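# Pull out the right-side yellow rod and turn it flat

## Task

Take the yellow rod closest to the right arm and draw it outward until it stops, then rotate it by 90 degrees so that the figures on it end up lying horizontal. It must stay that way once the robot lets go.

## Robot and tools

Robot: two six-joint arms with parallel grippers, left_arm and right_arm. Their bases sit at about (-0.028, +0.289, +0.027) m and (-0.040, -0.349, +0.007) m in the scene frame and are turned only slightly about z. Each arm carries a fisheye wrist camera: cam_left_wrist and cam_right_wrist, both 672x504 pixels. A camera stand is fixed behind the arms.

Frames: in the scene frame the origin is at table-top height, halfway between the nominal bases. +z points up, +x points out over the table, and left_arm is on the +y side. Image left and right do not follow the arm names. Hand positions, hand orientations and wrist-camera poses are reported in each arm's own base frame, and they can be off by a few centimetres. On the gripper, +z runs along the fingers and the fingers open along y. end_effector_position is the point between the pads, about 1 cm short of the tips.

Joint order. This order holds in every row and in every per-joint list of a result: wrist pitch, shoulder, wrist yaw, wrist roll, elbow, waist. Stated ranges in rad: wrist pitch -1.571..1.571, shoulder 0..3.142, wrist yaw -1.571..1.571, wrist roll -2.094..2.094, elbow 0..3.142, waist -2.618..3.054. The true ends can differ from these by up to 0.059 rad.

Row format, shared by execute_actions and move: a single flat list of 14 numbers in [-1, 1] covering both arms. The first 7 belong to left_arm: its six joint values in the order above, then its opening. The last 7 are the same for right_arm. Both arms must always be filled, even when only one moves. The joint values are offsets, not poses. They count from the Joint targets the arm had when the action (or the move) began, not from the row before. Scaling: 1.0 equals 2.224 rad for shoulder, elbow and waist, and 8.485 rad for the three wrist joints. For example, 0.1 on the elbow is 0.2224 rad. Sending the same offset in a second action moves the joint further. The opening is absolute: +1 fully open, -1 shut. Writing 0 there is a real command (half-closed), so to leave a gripper alone, resend its current value from Tool commands. Sending 0 for all six joints of an arm re-commands its current targets.

Refusal: if an action would push any joint more than 0.059 rad past its stated range, counted from the targets at that action's start, the action is rejected for both arms. If the first action of a call fails this check, or any action is malformed, the whole call is rejected.

execute_actions(actions, cameras): actions is a list of actions. Each action is a list of 1 to 15 rows, one row per 1/30 s step. A short action keeps its last row for the remaining steps. An empty list only reports state and images. cameras picks which images to return: omitted, null or ["all"] means all; [] means none. A wrong name invalidates the call.

move(target, speed, blend, opening_speed, blocking, cameras): drives every joint along a synchronized path. target is either one 14-number row or a list of up to 15 rows. All rows count from the same starting Joint targets, and together they share a 10 s budget. speed is in rad/s for the joint with the longest way to go, from 0.01 to 12.57, default 0.5. It can be one value or one per target. blend, in rad, rounds off the corners at intermediate targets; the default 0 stops at each. opening_speed sets how fast the gripper command changes, per second on the -1..+1 scale, at least 0.2. Use it to close gently. blocking=false returns after about 0.5 s while the motion carries on. Paths do not avoid obstacles or the other arm, and grippers travel along curves. The result adds a "move:" line: done, off_target (at rest with a joint more than 0.035 rad off), moving, held or fault, plus limits=held when steps were withheld.

wait(seconds 0..10, cameras): lets the scene run on while the last commands hold. stop(cameras): brakes a running move. zoom_image(camera, region): enlarges part of a wrist image, region = [x0, y0, x1, y1] in pixels from the top-left, at most 504 by 504. read_manual(section="licences"): licence text only. finished_scene(scene): give the current scene's number. This ends the scene for good.

Results: Joint positions (rad, and the finger gap in m, 0.094 when open), Joint velocities ("within noise" when an arm is still), Joint targets (the base for the next offsets), Tool commands, and grip_measured (the opening on the command scale; reads a little wide when empty). Joint torques in N m are positive toward larger angles. Numbers 2, 5 and 6 wrap at ±28. Action calls also list joint positions at some steps. Other lines: "joint sent to its limit"; "joint command not followed" (the clearance check changed or blocked targets); MOTOR HOT at 75 °C. An OVER-TEMPERATURE FAULT at 90 °C folds that arm away for the rest of the scene, and at 100 °C the arm goes limp.

Motion notes: joint speed is capped, so large offsets can take several actions. Each target is kept within 0.339 rad (big joints) or 2.2 rad (wrist) of the measured angle. Targets that would move the hand more than 200 mm are scaled back. Very small turns may not start. The robot keeps running while you think, and a running move continues too.

Gripping: the gripper squeezes at roughly 50-64 N per pad, and it reaches full force about 0.05 below the reading at first contact. To release, command well above grip_measured.

Avoid: contact or pressing between the two arms, including one gripper closing on the other's fingers. Also avoid fast impacts with the table or fixtures, dropped or falling parts, releasing a part while it moves, strain on the camera cables, and long pushes against things that cannot give, which build heat. To end a push, command the targets back past the measured positions. Move gently near contact, since speed and overshoot both raise the force.

Each tool is called after "Call:" by a JSON object that holds its "method" and its "body".

## Session

Call:
{"method": "execute_actions", "body": {"actions": []}}

Scene clock: 0.00 s.
left_arm: end_effector_position=(+0.4028, +0.0079, +0.1249) grip_measured=+1.000 end_effector_quat_wxyz=(+0.625, -0.028, +0.778, +0.057) | right_arm: end_effector_position=(+0.4019, -0.0301, +0.1142) grip_measured=+1.000 end_effector_quat_wxyz=(+0.608, +0.063, +0.791, -0.024)
Joint names: [wrist pitch, shoulder, wrist yaw, wrist roll, elbow, waist]
Joint positions: left_arm=[0.966 1.539 -0.191 0.014 0.356 -0.068 0.094] | right_arm=[0.914 1.54 0.073 0.059 0.363 -0.045 0.094]
Joint velocities: within noise
Joint torques (N m): no reading
Heat: left arm: 47 °C; right arm: 43 °C.
Joint targets: left_arm=[0.959 1.536 -0.192 0.014 0.359 -0.068] | right_arm=[0.904 1.537 0.071 0.060 0.366 -0.045]
Tool commands: left_gripper/opening=+1.0 right_gripper/opening=+1.0

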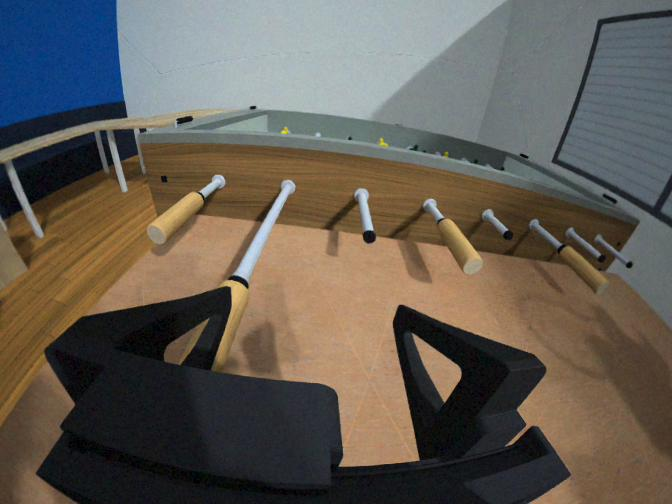

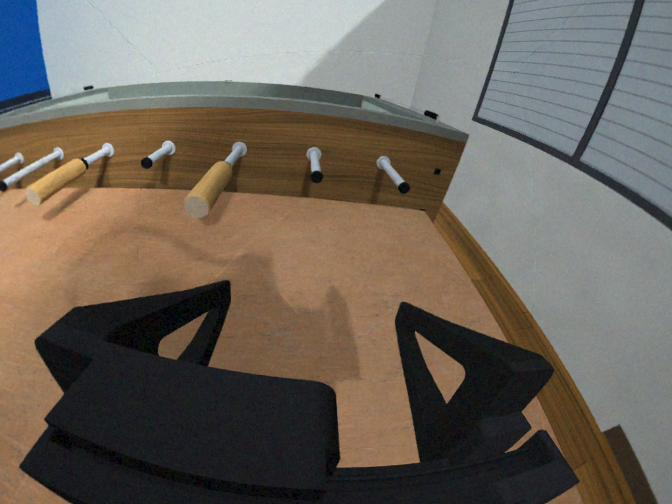

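Call:
{"method": "move", "body": {"target": [0,0,0,0,0,0,1,0.0653,0.3658,0.0240,0.1780,0.2368,0.1437,0.3], "speed": 1.2}}

Call:
{"method": "zoom_image", "body": {"camera": "cam_left_wrist", "region": [380, 120, 660, 320]}}

Scene clock: 78.47 s.
left_arm: end_effector_position=(+0.4028, +0.0079, +0.1249) grip_measured=+1.000 end_effector_quat_wxyz=(+0.625, -0.028, +0.778, +0.057) | right_arm: end_effector_position=(+0.5266, +0.0986, +0.0624) grip_measured=+0.302 end_effector_quat_wxyz=(+0.491, +0.505, +0.517, +0.487)
Joint names: [wrist pitch, shoulder, wrist yaw, wrist roll, elbow, waist]
Joint positions: left_arm=[0.966 1.539 -0.191 0.014 0.356 -0.068 0.094] | right_arm=[1.409 2.33 0.265 1.567 0.875 0.272 0.061]
Joint velocities: within noise
Joint torques (N m): left_arm=[1.85 -6.34 -0.04 0.02 5.34 -0.09] | right_arm=[2.18 -7.69 0.15 0.06 5.22 0.32]
Heat: left arm: 46 °C; right arm: 44 °C.
Joint targets: left_arm=[0.959 1.536 -0.192 0.014 0.359 -0.068] | right_arm=[1.458 2.351 0.275 1.570 0.893 0.275]
move: off_target (right_arm); right_arm: the wrist pitch is farthest, 0.049 rad from its target
camera_calibration:
cam_right_wrist: T_world_to_cam=[[-0.0914276, -0.193938, -0.976744, 0.118818], [-0.411132, 0.900706, -0.140357, 0.168231], [0.906979, 0.388738, -0.162083, -0.386092], [0, 0, 0, 1]] pos_world=[0.430205, 0.0216053, 0.077088]

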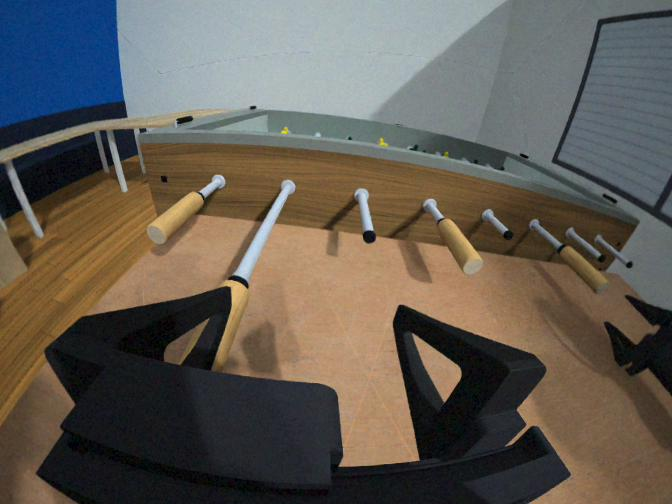

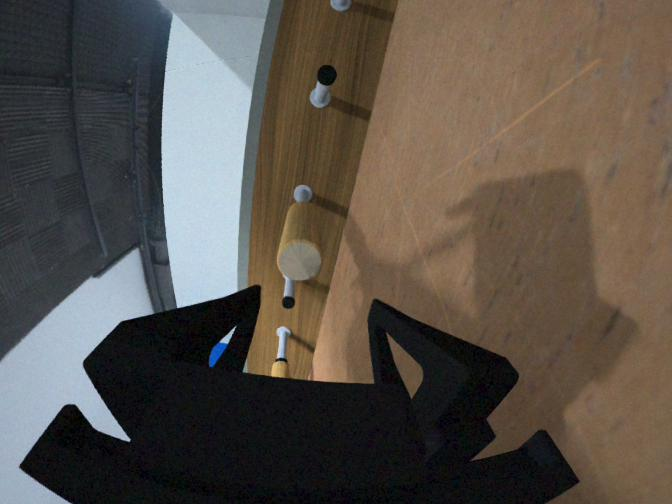

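Scaled by 1.800 from the camera's 672x504 image, which has a finer 960x720 frame.

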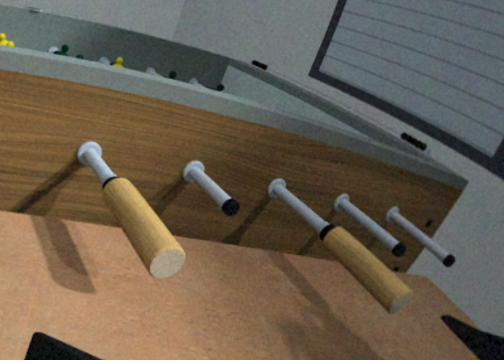

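Call:
{"method": "move", "body": {"target": [0,0,0,0,0,0,1,-0.0285,0.0434,-0.0047,0,0.1702,-0.0221,0.5], "speed": 0.5}}

Scene clock: 91.47 s.
left_arm: end_effector_position=(+0.4028, +0.0079, +0.1249) grip_measured=+1.000 end_effector_quat_wxyz=(+0.625, -0.028, +0.778, +0.057) | right_arm: end_effector_position=(+0.6071, +0.1009, +0.1028) grip_measured=+0.498 end_effector_quat_wxyz=(+0.512, +0.492, +0.482, +0.514)
Joint names: [wrist pitch, shoulder, wrist yaw, wrist roll, elbow, waist]
Joint positions: left_arm=[0.966 1.539 -0.191 0.014 0.356 -0.068 0.094] | right_arm=[1.227 2.423 0.241 1.569 1.249 0.233 0.07]
Joint velocities: within noise
Joint torques (N m): left_arm=[1.85 -6.35 -0.05 0.01 5.33 -0.03] | right_arm=[1.65 -9.28 -0.03 0.02 6.94 -0.64]
Heat: left arm: 46 °C; right arm: 45 °C.
Joint targets: left_arm=[0.959 1.536 -0.192 0.014 0.359 -0.068] | right_arm=[1.216 2.447 0.235 1.570 1.271 0.226]
move: done
camera_calibration:
cam_right_wrist: T_world_to_cam=[[0.000671775, -0.167103, -0.985939, 0.108426], [-0.383807, 0.910387, -0.15456, 0.188905], [0.923413, 0.378514, -0.0635238, -0.472515], [0, 0, 0, 1]] pos_world=[0.508756, 0.024995, 0.106082]

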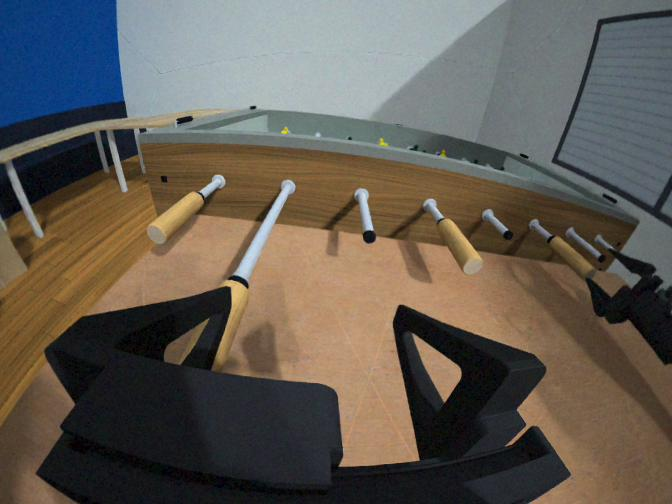

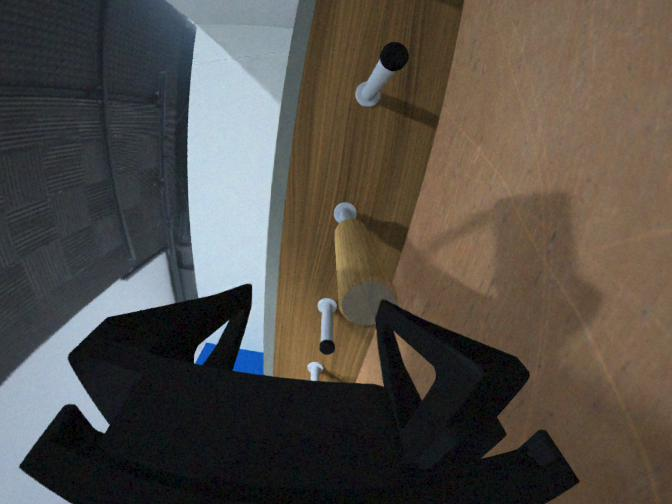

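Call:
{"method": "move", "body": {"target": [0,0,0,0,0,0,1,0.0191,-0.0243,0.0035,0,-0.1025,0.0131,0.5], "cameras": ["cam_right_wrist"]}}

Scene clock: 120.13 s.
left_arm: end_effector_position=(+0.4028, +0.0079, +0.1249) grip_measured=+1.000 end_effector_quat_wxyz=(+0.625, -0.028, +0.778, +0.057) | right_arm: end_effector_position=(+0.5668, +0.0969, +0.0638) grip_measured=+0.498 end_effector_quat_wxyz=(+0.499, +0.505, +0.502, +0.494)
Joint names: [wrist pitch, shoulder, wrist yaw, wrist roll, elbow, waist]
Joint positions: left_arm=[0.966 1.539 -0.191 0.014 0.356 -0.068 0.094] | right_arm=[1.34 2.415 0.255 1.572 1.06 0.247 0.07]
Joint velocities: within noise
Joint torques (N m): left_arm=[1.84 -6.39 -0.04 0.01 5.33 -0.06] | right_arm=[2.08 -12.1 0.15 -0.02 3.12 0.75]
Heat: left arm: 45 °C; right arm: 44 °C.
Joint targets: left_arm=[0.959 1.536 -0.192 0.014 0.359 -0.068] | right_arm=[1.378 2.394 0.264 1.570 1.043 0.255]
move: off_target (right_arm); right_arm: the wrist pitch is farthest, 0.038 rad from its target
camera_calibration:
cam_right_wrist: T_world_to_cam=[[-0.0646116, -0.179773, -0.981584, 0.107234], [-0.393602, 0.908484, -0.140477, 0.175862], [0.917007, 0.377277, -0.129458, -0.428333], [0, 0, 0, 1]] pos_world=[0.468933, 0.0211097, 0.074513]
Images, in order (width x height): cam_right_wrist 672x504.

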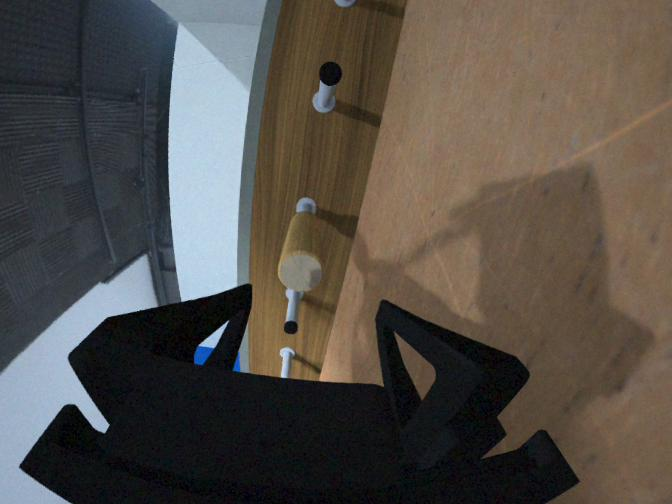

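Call:
{"method": "move", "body": {"target": [0,0,0,0,0,0,1,-0.0351,0.0773,-0.0034,0,0.1942,-0.0202,0.5], "cameras": ["cam_right_wrist"]}}

Scene clock: 136.63 s.
left_arm: end_effector_position=(+0.4028, +0.0079, +0.1249) grip_measured=+1.000 end_effector_quat_wxyz=(+0.625, -0.028, +0.778, +0.057) | right_arm: end_effector_position=(+0.6442, +0.0990, +0.0836) grip_measured=+0.498 end_effector_quat_wxyz=(+0.508, +0.504, +0.490, +0.498)
Joint names: [wrist pitch, shoulder, wrist yaw, wrist roll, elbow, waist]
Joint positions: left_arm=[0.966 1.539 -0.191 0.014 0.356 -0.068 0.094] | right_arm=[1.095 2.536 0.241 1.572 1.453 0.217 0.07]
Joint velocities: within noise
Joint torques (N m): left_arm=[1.84 -6.38 -0.04 0.02 5.34 -0.05] | right_arm=[1.63 -9.84 0.02 -0.01 7.41 -0.64]
Heat: left arm: 45 °C; right arm: 47 °C.
Joint targets: left_arm=[0.959 1.536 -0.192 0.014 0.359 -0.068] | right_arm=[1.080 2.565 0.236 1.570 1.475 0.210]
move: done
camera_calibration:
cam_right_wrist: T_world_to_cam=[[-0.0418745, -0.172937, -0.984042, 0.116994], [-0.375684, 0.915353, -0.144878, 0.1953], [0.925801, 0.363623, -0.1033, -0.50399], [0, 0, 0, 1]] pos_world=[0.544865, 0.0247259, 0.0913595]
Images, in order (width x height): cam_right_wrist 672x504.

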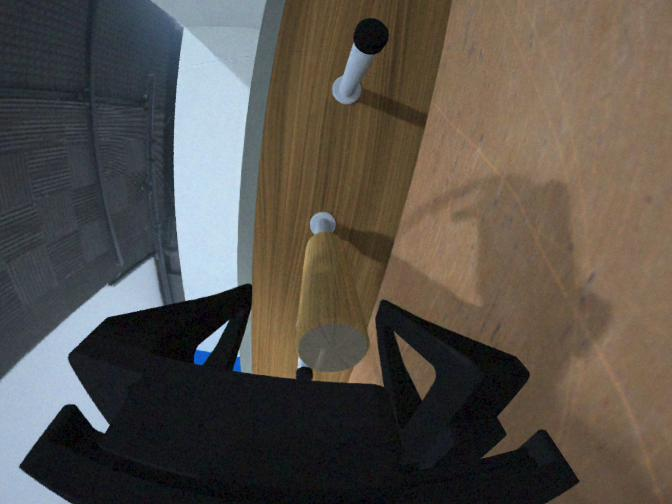

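Call:
{"method": "move", "body": {"target": [0,0,0,0,0,0,1,0,0,0,0,0,0,-1], "opening_speed": 1.0, "cameras": ["cam_right_wrist"]}}

Scene clock: 144.43 s.
left_arm: end_effector_position=(+0.4028, +0.0079, +0.1249) grip_measured=+1.000 end_effector_quat_wxyz=(+0.625, -0.028, +0.778, +0.057) | right_arm: end_effector_position=(+0.6439, +0.0992, +0.0765) grip_measured=-0.304 end_effector_quat_wxyz=(+0.504, +0.507, +0.496, +0.493)
Joint names: [wrist pitch, shoulder, wrist yaw, wrist roll, elbow, waist]
Joint positions: left_arm=[0.966 1.539 -0.191 0.014 0.356 -0.068 0.094] | right_arm=[1.082 2.542 0.239 1.573 1.453 0.217 0.033]
Joint velocities: within noise
Joint torques (N m): left_arm=[1.83 -6.37 -0.06 0.01 5.33 -0.08] | right_arm=[1.72 -10.35 0 -0.02 7.38 -0.62]
Heat: left arm: 45 °C; right arm: 46 °C.
Joint targets: left_arm=[0.959 1.536 -0.192 0.014 0.359 -0.068] | right_arm=[1.080 2.565 0.235 1.570 1.475 0.210]
move: done
camera_calibration:
cam_right_wrist: T_world_to_cam=[[-0.0600029, -0.176595, -0.982453, 0.121862], [-0.379374, 0.914407, -0.141194, 0.196198], [0.923296, 0.364245, -0.121863, -0.501621], [0, 0, 0, 1]] pos_world=[0.544889, 0.0248285, 0.0862966]
Images, in order (width x height): cam_right_wrist 672x504.

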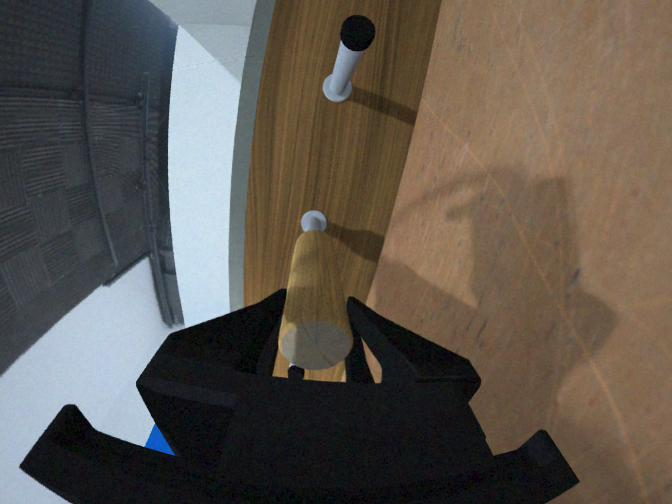

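Call:
{"method": "move", "body": {"target": [0,0,0,0,0,0,1,0,0,0,-0.1855,0,0,-1], "speed": 1.0}}

Scene clock: 152.23 s.
left_arm: end_effector_position=(+0.4028, +0.0079, +0.1249) grip_measured=+1.000 end_effector_quat_wxyz=(+0.625, -0.028, +0.778, +0.057) | right_arm: end_effector_position=(+0.6439, +0.0970, +0.0784) grip_measured=-0.305 end_effector_quat_wxyz=(+0.707, +0.018, +0.707, -0.006)
Joint names: [wrist pitch, shoulder, wrist yaw, wrist roll, elbow, waist]
Joint positions: left_arm=[0.966 1.539 -0.191 0.014 0.356 -0.068 0.094] | right_arm=[1.09 2.542 0.252 0.017 1.453 0.217 0.033]
Joint velocities: within noise
Joint torques (N m): left_arm=[1.84 -6.38 -0.04 0.02 5.35 -0.08] | right_arm=[1.64 -10.35 -0.13 -0.23 7.36 -0.62]
Heat: left arm: 45 °C; right arm: 46 °C.
Joint targets: left_arm=[0.959 1.536 -0.192 0.014 0.359 -0.068] | right_arm=[1.080 2.565 0.236 -0.004 1.475 0.210]
move: done
camera_calibration:
cam_right_wrist: T_world_to_cam=[[-0.0834618, -0.983463, 0.160733, 0.127098], [-0.402258, -0.114321, -0.908361, 0.373181], [0.911714, -0.14047, -0.386065, -0.423324], [0, 0, 0, 1]] pos_world=[0.546673, 0.108195, 0.155124]

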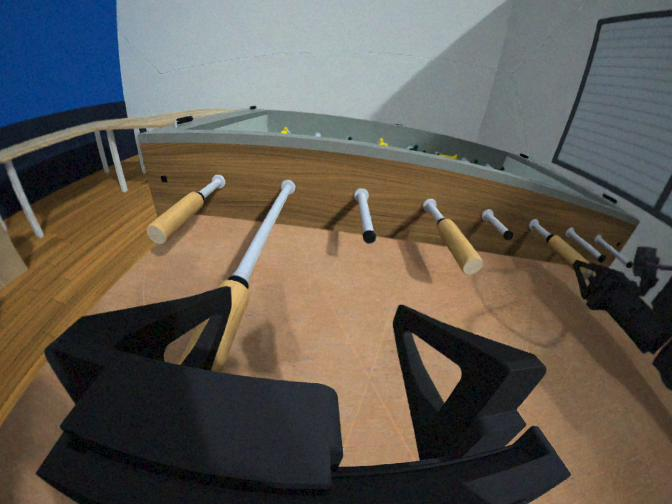

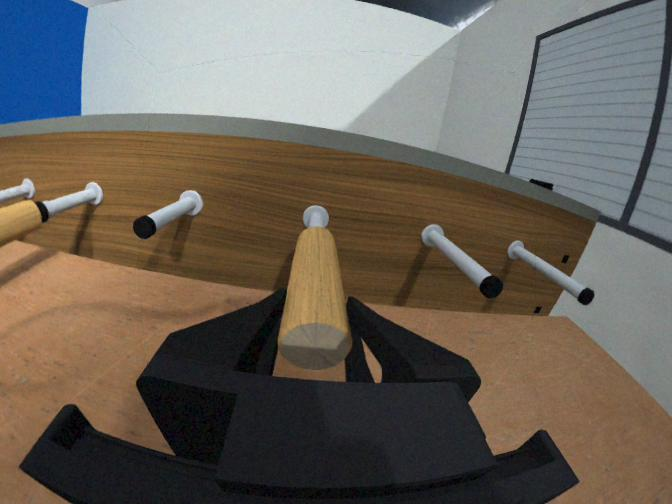

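Call:
{"method": "move", "body": {"target": [[0,0,0,0,0,0,1,0.0172,-0.0558,0.0016,0,-0.1165,0.0112,-1],[0,0,0,0,0,0,1,0.0131,-0.1349,0.0052,0.0037,-0.2253,0.0261,-1],[0,0,0,0,0,0,1,-0.0081,-0.2334,0.0093,0.0091,-0.3103,0.0441,-1]], "speed": 0.4, "blend": 0.03}}

Scene clock: 190.30 s.
left_arm: end_effector_position=(+0.4028, +0.0079, +0.1249) grip_measured=+1.000 end_effector_quat_wxyz=(+0.625, -0.028, +0.778, +0.057) | right_arm: end_effector_position=(+0.5038, +0.1001, +0.0740) grip_measured=-0.305 end_effector_quat_wxyz=(+0.620, +0.006, +0.784, -0.007)
Joint names: [wrist pitch, shoulder, wrist yaw, wrist roll, elbow, waist]
Joint positions: left_arm=[0.966 1.539 -0.191 0.014 0.356 -0.068 0.094] | right_arm=[1.033 2.075 0.313 0.072 0.798 0.302 0.033]
Joint velocities: within noise
Joint torques (N m): left_arm=[1.85 -6.38 -0.04 0.02 5.35 -0.02] | right_arm=[1.54 -10.8 0.11 0.02 3.79 0.53]
Heat: left arm: 44 °C; right arm: 45 °C.
Joint targets: left_arm=[0.959 1.536 -0.192 0.014 0.359 -0.068] | right_arm=[1.012 2.046 0.315 0.073 0.785 0.308]
move: done
camera_calibration:
cam_right_wrist: T_world_to_cam=[[-0.0247419, -0.981723, 0.188702, 0.0873811], [-0.599217, -0.136529, -0.788859, 0.405819], [0.800204, -0.132591, -0.584887, -0.226835], [0, 0, 0, 1]] pos_world=[0.42685, 0.111114, 0.170972]

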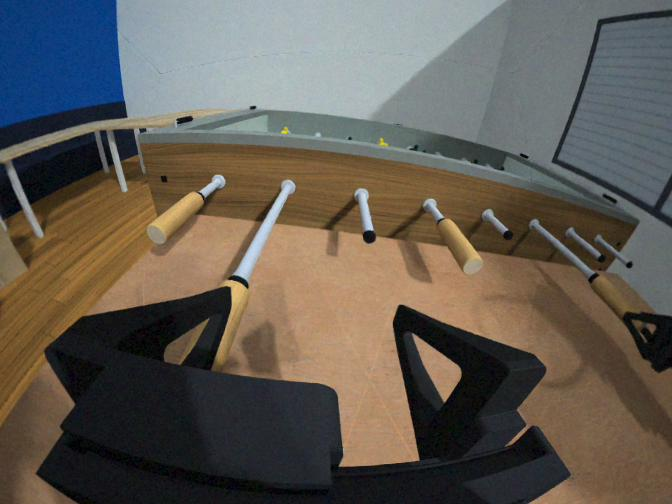

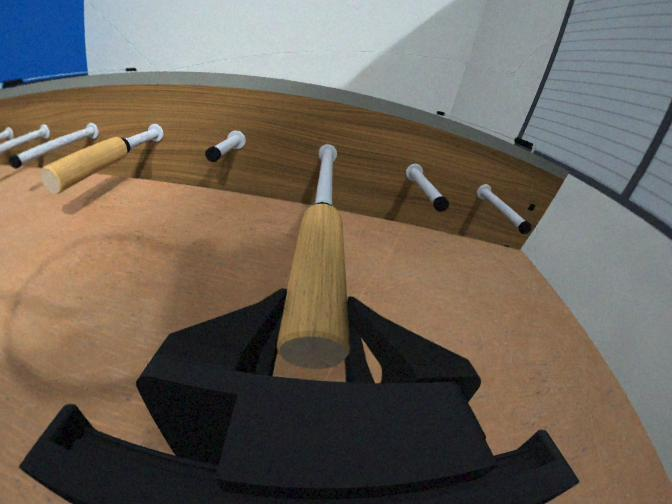

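Call:
{"method": "move", "body": {"target": [0,0,0,0,0,0,1,-0.0414,-0.1135,0.0024,0.0075,-0.0459,0.0196,-1], "speed": 0.35}}

Scene clock: 210.27 s.
left_arm: end_effector_position=(+0.4028, +0.0079, +0.1249) grip_measured=+1.000 end_effector_quat_wxyz=(+0.625, -0.028, +0.778, +0.057) | right_arm: end_effector_position=(+0.4698, +0.1034, +0.0780) grip_measured=-0.305 end_effector_quat_wxyz=(+0.558, +0.001, +0.830, -0.007)
Joint names: [wrist pitch, shoulder, wrist yaw, wrist roll, elbow, waist]
Joint positions: left_arm=[0.966 1.539 -0.191 0.014 0.356 -0.068 0.094] | right_arm=[0.727 1.872 0.32 0.123 0.737 0.333 0.033]
Joint velocities: within noise
Joint torques (N m): left_arm=[1.83 -6.38 -0.05 0 5.35 -0.1] | right_arm=[1.08 -13.89 0.29 0.16 1.54 1.72]
Heat: left arm: 44 °C; right arm: 45 °C.
Joint targets: left_arm=[0.959 1.536 -0.192 0.014 0.359 -0.068] | right_arm=[0.660 1.794 0.335 0.137 0.683 0.351]
move: off_target (right_arm); right_arm: the shoulder is farthest, 0.079 rad from its target
camera_calibration:
cam_right_wrist: T_world_to_cam=[[0.0127932, -0.980862, 0.194284, 0.0708555], [-0.711977, -0.145362, -0.686993, 0.434914], [0.702087, -0.129537, -0.70021, -0.14203], [0, 0, 0, 1]] pos_world=[0.40846, 0.114321, 0.185566]

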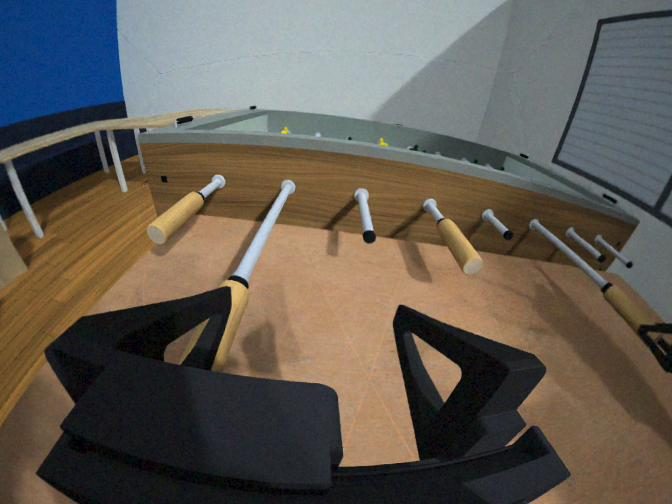

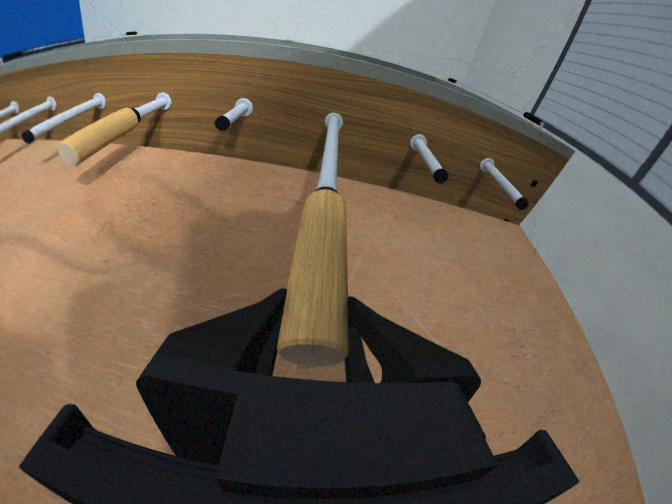

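Call:
{"method": "move", "body": {"target": [[0,0,0,0,0,0,1,0.0071,0.0315,-0.001,0,0.0202,-0.0067,-1],[0,0,0,0,0,0,1,0.0071,0.0315,-0.001,0,0.0202,-0.0067,0.5]], "opening_speed": 1.5}}

Call:
{"method": "zoom_image", "body": {"camera": "cam_left_wrist", "region": [240, 110, 520, 210]}}

Scene clock: 221.80 s.
left_arm: end_effector_position=(+0.4028, +0.0079, +0.1249) grip_measured=+1.000 end_effector_quat_wxyz=(+0.625, -0.028, +0.778, +0.057) | right_arm: end_effector_position=(+0.4699, +0.1020, +0.0757) grip_measured=+0.498 end_effector_quat_wxyz=(+0.555, +0.002, +0.832, -0.010)
Joint names: [wrist pitch, shoulder, wrist yaw, wrist roll, elbow, waist]
Joint positions: left_arm=[0.966 1.539 -0.191 0.014 0.356 -0.068 0.094] | right_arm=[0.722 1.877 0.324 0.125 0.739 0.331 0.07]
Joint velocities: within noise
Joint torques (N m): left_arm=[1.84 -6.37 -0.05 0.01 5.3 -0.06] | right_arm=[1.65 -8.38 0.15 0.14 4.57 0.5]
Heat: left arm: 44 °C; right arm: 46 °C.
Joint targets: left_arm=[0.959 1.536 -0.192 0.014 0.359 -0.068] | right_arm=[0.720 1.864 0.326 0.137 0.728 0.337]
move: done
camera_calibration:
cam_right_wrist: T_world_to_cam=[[0.00817472, -0.980435, 0.196673, 0.0718605], [-0.7173, -0.142784, -0.681978, 0.43505], [0.696717, -0.135499, -0.704433, -0.140532], [0, 0, 0, 1]] pos_world=[0.409385, 0.113531, 0.183566]

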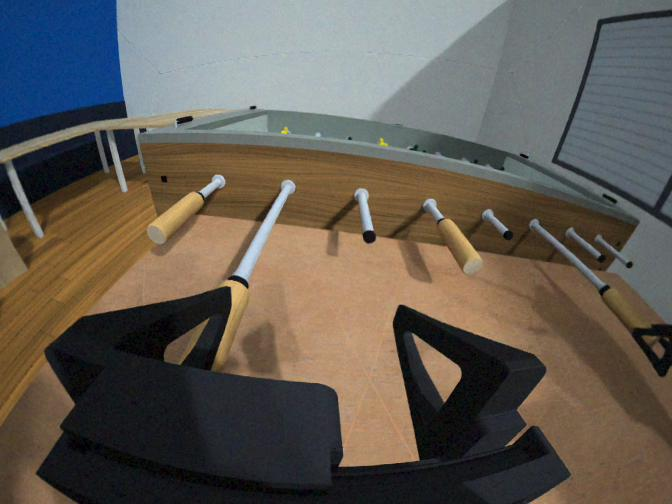

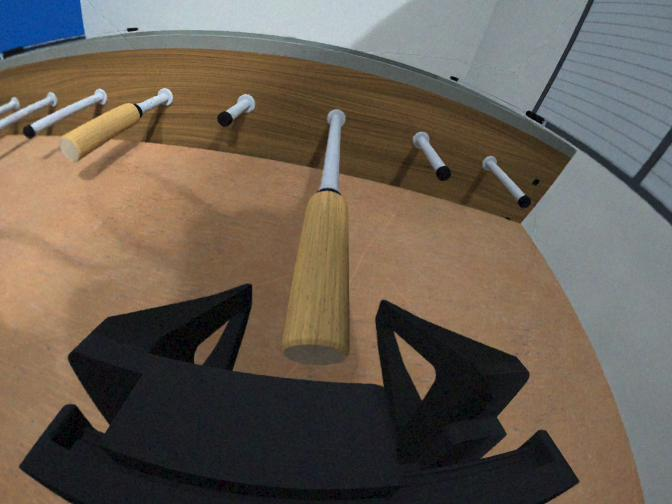

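Scaled by 1.800 from the camera's 672x504 image, which has a finer 960x720 frame.

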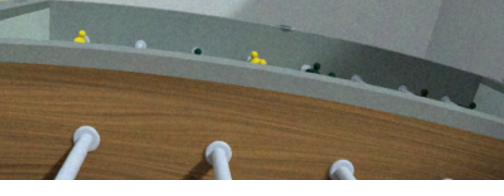

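Stays. Finish practice.

Call:
{"method": "finished_scene", "body": {"scene": 1}}

The scene is finished: the task was done.


## Next scene

The same job, from a new start.

Call:
{"method": "execute_actions", "body": {"actions": []}}

Scene clock: 0.00 s.
left_arm: end_effector_position=(+0.4067, +0.0376, +0.1163) grip_measured=+1.000 end_effector_quat_wxyz=(+0.597, -0.093, +0.793, +0.071) | right_arm: end_effector_position=(+0.3928, -0.0048, +0.1143) grip_measured=+1.000 end_effector_quat_wxyz=(+0.608, +0.033, +0.793, -0.013)
Joint names: [wrist pitch, shoulder, wrist yaw, wrist roll, elbow, waist]
Joint positions: left_arm=[0.845 1.542 -0.242 -0.068 0.409 -0.016 0.094] | right_arm=[0.909 1.498 0.082 0.042 0.325 0.023 0.094]
Joint velocities: within noise
Joint torques (N m): no reading
Heat: left arm: 42 °C; right arm: 40 °C.
Joint targets: left_arm=[0.833 1.540 -0.243 -0.068 0.411 -0.016] | right_arm=[0.899 1.495 0.080 0.043 0.328 0.023]
Tool commands: left_gripper/opening=+1.0 right_gripper/opening=+1.0
camera_calibration:
cam_left_wrist: T_world_to_cam=[[0.207287, -0.962694, 0.173931, -0.0790407], [-0.569143, -0.263281, -0.778948, 0.366677], [0.795681, 0.062474, -0.602485, -0.132805], [0, 0, 0, 1]] pos_world=[0.330746, 0.0287439, 0.219357]
cam_right_wrist: T_world_to_cam=[[-0.0674914, -0.98389, 0.165543, -0.00657283], [-0.627243, -0.0871895, -0.773928, 0.366259], [0.775894, -0.156069, -0.611254, -0.115862], [0, 0, 0, 1]] pos_world=[0.319186, 0.0073845, 0.213725]

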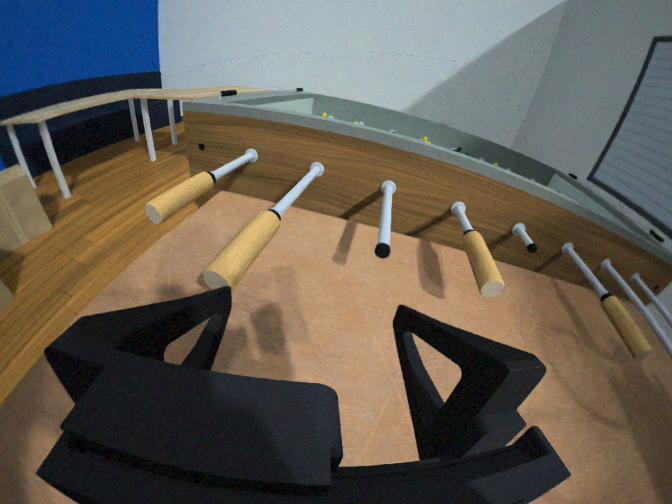

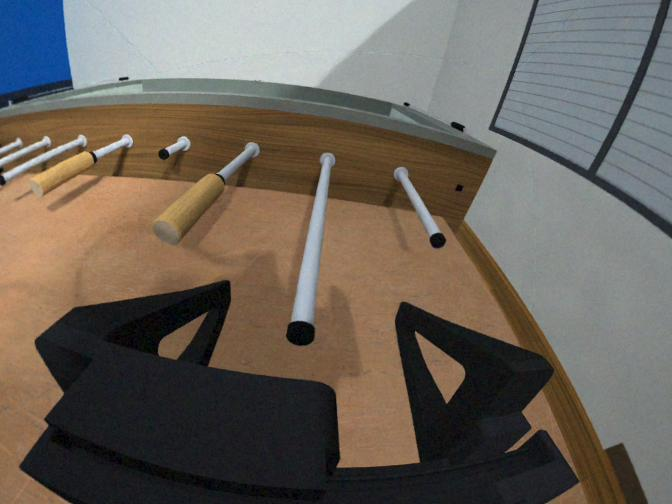

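Call:
{"method": "move", "body": {"target": [[0,0,0,0,0,0,1,0,-0.1102,0,0,0,0,0.5],[0,0,0,0,0,0,1,0,-0.1102,0.0495,-0.1901,0,0.192,0.5],[0,0,0,0,0,0,1,0.0667,0.3755,0.0586,-0.1901,0.2549,0.2043,0.5]], "speed": 1.2, "blend": 0.08}}

Scene clock: 51.03 s.
left_arm: end_effector_position=(+0.4067, +0.0376, +0.1163) grip_measured=+1.000 end_effector_quat_wxyz=(+0.597, -0.093, +0.793, +0.071) | right_arm: end_effector_position=(+0.5010, +0.1452, +0.0733) grip_measured=+0.502 end_effector_quat_wxyz=(+0.467, -0.480, +0.527, -0.524)
Joint names: [wrist pitch, shoulder, wrist yaw, wrist roll, elbow, waist]
Joint positions: left_arm=[0.845 1.542 -0.242 -0.068 0.409 -0.016 0.094] | right_arm=[1.422 2.317 0.573 -1.573 0.877 0.469 0.071]
Joint velocities: within noise
Joint torques (N m): left_arm=[1.87 -6.52 -0.07 0.01 5.49 -0.09] | right_arm=[2.06 -8.28 0.07 0.03 5.16 0.76]
Heat: left arm: 43 °C; right arm: 42 °C.
Joint targets: left_arm=[0.833 1.540 -0.243 -0.068 0.411 -0.016] | right_arm=[1.464 2.331 0.577 -1.570 0.895 0.477]
move: off_target (right_arm); right_arm: the wrist pitch is farthest, 0.043 rad from its target
camera_calibration:
cam_left_wrist: T_world_to_cam=[[0.207287, -0.962694, 0.173931, -0.0790407], [-0.569143, -0.263281, -0.778948, 0.366677], [0.795681, 0.062474, -0.602485, -0.132805], [0, 0, 0, 1]] pos_world=[0.330746, 0.0287439, 0.219357]
cam_right_wrist: T_world_to_cam=[[-0.0142215, 0.192105, 0.981271, -0.102096], [-0.488567, -0.85758, 0.160809, 0.389343], [0.872411, -0.477129, 0.106052, -0.25585], [0, 0, 0, 1]] pos_world=[0.411974, 0.231432, 0.0647076]

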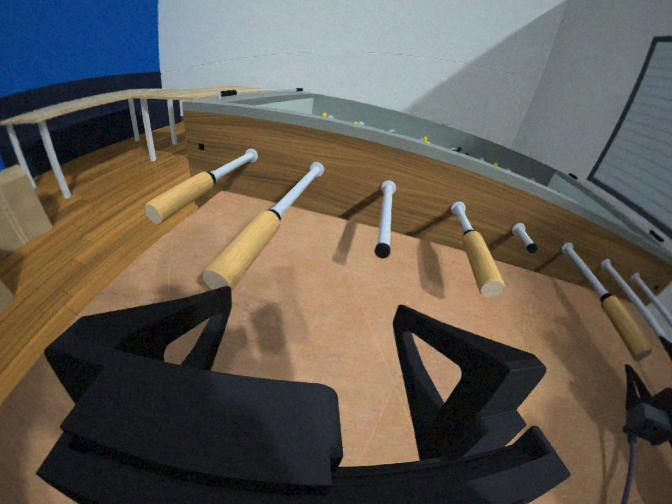

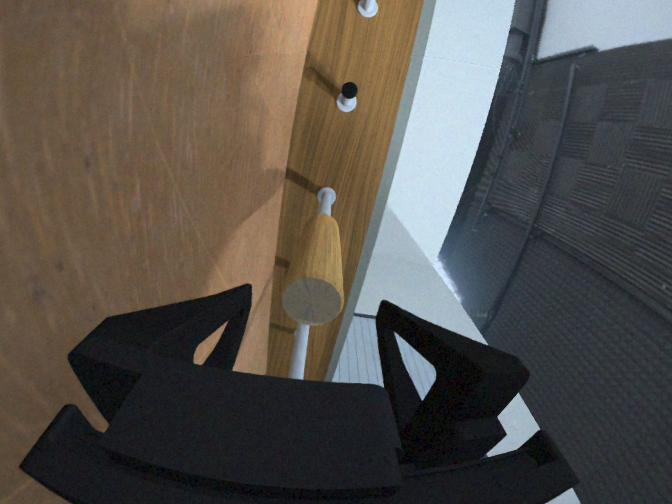

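Call:
{"method": "move", "body": {"target": [[0,0,0,0,0,0,1,-0.0158,0.027,-0.011,0,0.0674,-0.0337,0.5],[0,0,0,0,0,0,1,-0.0158,0.027,-0.011,0,0.0674,-0.0337,-1]], "opening_speed": 1.0, "cameras": ["cam_right_wrist"]}}

Scene clock: 67.20 s.
left_arm: end_effector_position=(+0.4067, +0.0376, +0.1163) grip_measured=+1.000 end_effector_quat_wxyz=(+0.597, -0.093, +0.793, +0.071) | right_arm: end_effector_position=(+0.5407, +0.1383, +0.0727) grip_measured=-0.300 end_effector_quat_wxyz=(+0.469, -0.484, +0.524, -0.521)
Joint names: [wrist pitch, shoulder, wrist yaw, wrist roll, elbow, waist]
Joint positions: left_arm=[0.845 1.542 -0.242 -0.068 0.409 -0.016 0.094] | right_arm=[1.325 2.37 0.496 -1.574 1.025 0.403 0.033]
Joint velocities: within noise
Joint torques (N m): left_arm=[1.85 -6.5 -0.08 0.01 5.49 -0.06] | right_arm=[1.76 -8.62 -0.08 0.05 5.79 -0.08]
Heat: left arm: 43 °C; right arm: 45 °C.
Joint targets: left_arm=[0.833 1.540 -0.243 -0.068 0.411 -0.016] | right_arm=[1.331 2.390 0.484 -1.570 1.045 0.402]
move: done
camera_calibration:
cam_right_wrist: T_world_to_cam=[[-0.0140031, 0.192549, 0.981187, -0.0997289], [-0.478298, -0.863026, 0.162535, 0.398006], [0.878086, -0.467024, 0.104181, -0.298004], [0, 0, 0, 1]] pos_world=[0.450642, 0.223517, 0.0642091]
Images, in order (width x height): cam_right_wrist 672x504.

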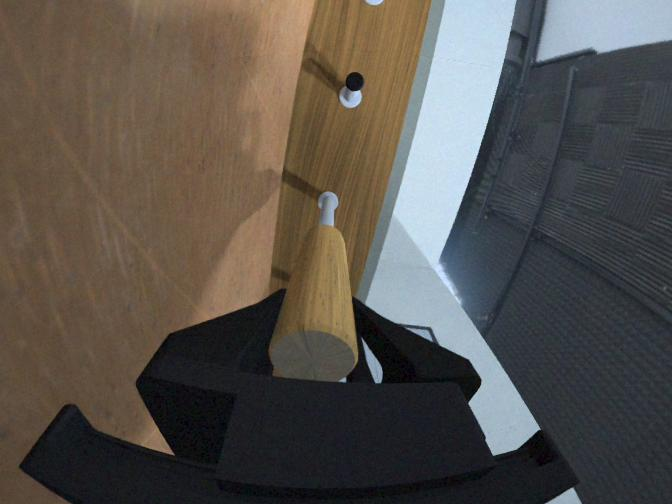

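Call:
{"method": "move", "body": {"target": [[0,0,0,0,0,0,1,0,0,0,0.1874,0,0,-1],[0,0,0,0,0,0,1,-0.0047,-0.0672,0.0054,0.1921,-0.088,0.0225,-1],[0,0,0,0,0,0,1,-0.0309,-0.1437,0.0086,0.2017,-0.132,0.0405,-1]], "speed": [1.2,0.4,0.4], "blend": [0,0.03,0]}}

Scene clock: 92.17 s.
left_arm: end_effector_position=(+0.4067, +0.0376, +0.1163) grip_measured=+1.000 end_effector_quat_wxyz=(+0.597, -0.093, +0.793, +0.071) | right_arm: end_effector_position=(+0.4731, +0.1461, +0.0642) grip_measured=-0.305 end_effector_quat_wxyz=(+0.623, +0.018, +0.781, -0.030)
Joint names: [wrist pitch, shoulder, wrist yaw, wrist roll, elbow, waist]
Joint positions: left_arm=[0.845 1.542 -0.242 -0.068 0.409 -0.016 0.094] | right_arm=[1.073 2.101 0.544 0.112 0.767 0.487 0.033]
Joint velocities: within noise
Joint torques (N m): left_arm=[1.86 -6.5 -0.06 0.01 5.5 -0.05] | right_arm=[1.64 -10.88 0.28 0.31 3.19 0.5]
Heat: left arm: 43 °C; right arm: 44 °C.
Joint targets: left_arm=[0.833 1.540 -0.243 -0.068 0.411 -0.016] | right_arm=[1.068 2.071 0.557 0.142 0.752 0.492]
move: done
camera_calibration:
cam_left_wrist: T_world_to_cam=[[0.207287, -0.962694, 0.173931, -0.0790407], [-0.569143, -0.263281, -0.778948, 0.366677], [0.795681, 0.062474, -0.602485, -0.132805], [0, 0, 0, 1]] pos_world=[0.330746, 0.0287439, 0.219357]
cam_right_wrist: T_world_to_cam=[[-0.0735865, -0.975121, 0.209105, 0.154406], [-0.598445, -0.124552, -0.791423, 0.383932], [0.797777, -0.183376, -0.574391, -0.193992], [0, 0, 0, 1]] pos_world=[0.395887, 0.16281, 0.160138]

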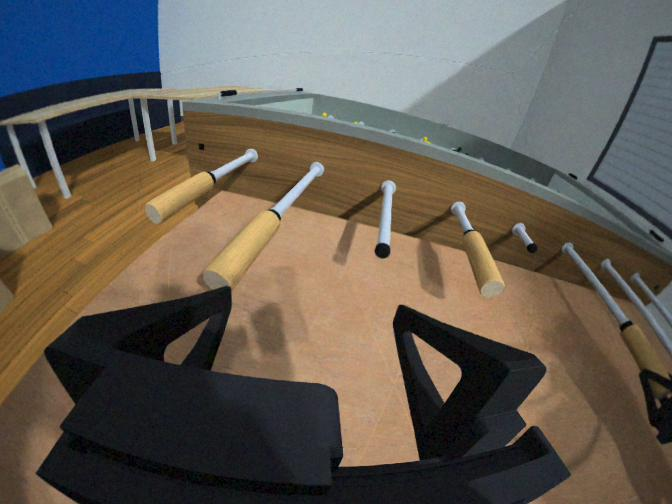

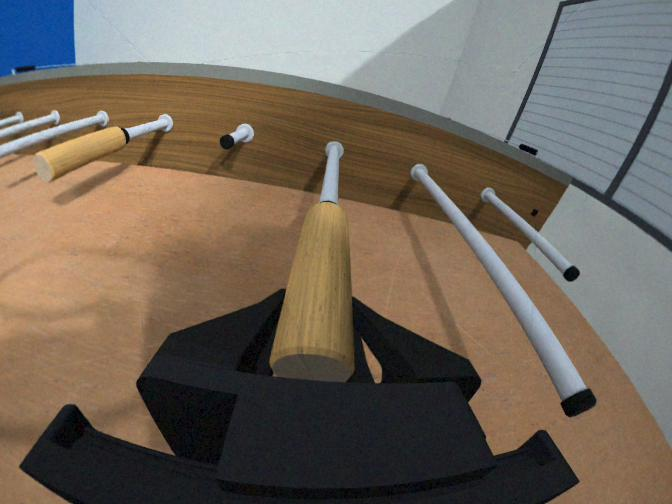

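Call:
{"method": "move", "body": {"target": [0,0,0,0,0,0,1,-0.0299,-0.0825,0.0021,0.0098,-0.0265,0.0184,-1], "speed": 0.35}}

Scene clock: 99.70 s.
left_arm: end_effector_position=(+0.4067, +0.0376, +0.1163) grip_measured=+1.000 end_effector_quat_wxyz=(+0.597, -0.093, +0.793, +0.071) | right_arm: end_effector_position=(+0.4577, +0.1494, +0.0687) grip_measured=-0.307 end_effector_quat_wxyz=(+0.581, +0.021, +0.814, -0.015)
Joint names: [wrist pitch, shoulder, wrist yaw, wrist roll, elbow, waist]
Joint positions: left_arm=[0.845 1.542 -0.242 -0.068 0.409 -0.016 0.094] | right_arm=[0.832 1.964 0.518 0.198 0.749 0.5 0.033]
Joint velocities: within noise
Joint torques (N m): left_arm=[1.86 -6.49 -0.07 0.02 5.49 -0.08] | right_arm=[1.48 -14.22 0.79 0.23 0.79 3]
Heat: left arm: 43 °C; right arm: 44 °C.
Joint targets: left_arm=[0.833 1.540 -0.243 -0.068 0.411 -0.016] | right_arm=[0.815 1.887 0.575 0.225 0.693 0.533]
move: off_target (right_arm); right_arm: the shoulder is farthest, 0.077 rad from its target
camera_calibration:
cam_left_wrist: T_world_to_cam=[[0.207287, -0.962694, 0.173931, -0.0790407], [-0.569143, -0.263281, -0.778948, 0.366677], [0.795681, 0.062474, -0.602485, -0.132805], [0, 0, 0, 1]] pos_world=[0.330746, 0.0287439, 0.219357]
cam_right_wrist: T_world_to_cam=[[-0.0392576, -0.982188, 0.183753, 0.142719], [-0.677881, -0.108927, -0.727057, 0.40841], [0.734122, -0.153105, -0.661531, -0.147932], [0, 0, 0, 1]] pos_world=[0.391057, 0.162015, 0.172851]

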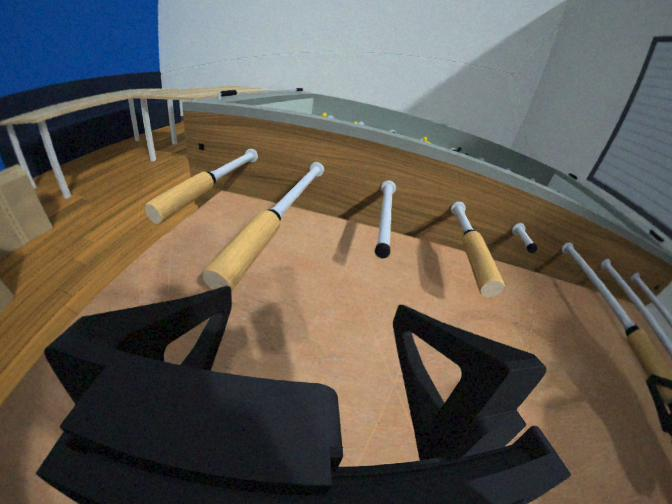

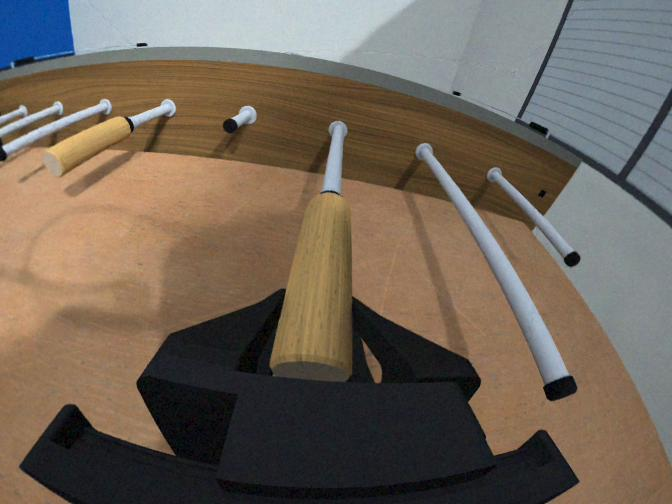

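Call:
{"method": "move", "body": {"target": [[0,0,0,0,0,0,1,0.001,0.0292,-0.0053,0,0.0202,-0.0121,-1],[0,0,0,0,0,0,1,0.001,0.0292,-0.0053,0,0.0202,-0.0121,0.3]], "opening_speed": 2, "cameras": ["cam_right_wrist"]}}

Scene clock: 106.40 s.
left_arm: end_effector_position=(+0.4067, +0.0376, +0.1163) grip_measured=+1.000 end_effector_quat_wxyz=(+0.597, -0.093, +0.793, +0.071) | right_arm: end_effector_position=(+0.4574, +0.1484, +0.0671) grip_measured=+0.298 end_effector_quat_wxyz=(+0.577, +0.026, +0.816, -0.016)
Joint names: [wrist pitch, shoulder, wrist yaw, wrist roll, elbow, waist]
Joint positions: left_arm=[0.845 1.542 -0.242 -0.068 0.409 -0.016 0.094] | right_arm=[0.818 1.964 0.525 0.209 0.752 0.501 0.061]
Joint velocities: within noise
Joint torques (N m): left_arm=[1.85 -6.49 -0.08 0.01 5.53 -0.08] | right_arm=[1.71 -8.8 0.17 0.18 3.81 0.53]
Heat: left arm: 42 °C; right arm: 44 °C.
Joint targets: left_arm=[0.833 1.540 -0.243 -0.068 0.411 -0.016] | right_arm=[0.823 1.952 0.530 0.225 0.738 0.506]
move: done
camera_calibration:
cam_right_wrist: T_world_to_cam=[[-0.0464802, -0.982353, 0.181169, 0.145548], [-0.684587, -0.10075, -0.721935, 0.408328], [0.727448, -0.157581, -0.667823, -0.144737], [0, 0, 0, 1]] pos_world=[0.39159, 0.161311, 0.171759]
Images, in order (width x height): cam_right_wrist 672x504.

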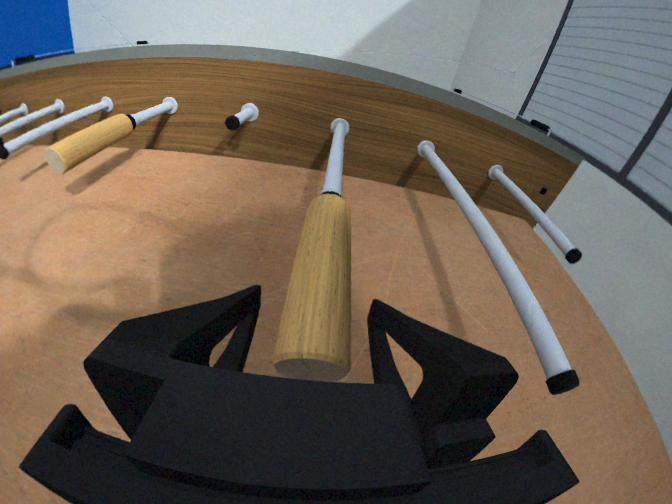

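Call:
{"method": "finished_scene", "body": {"scene": 2}}

The scene is finished: the task was done.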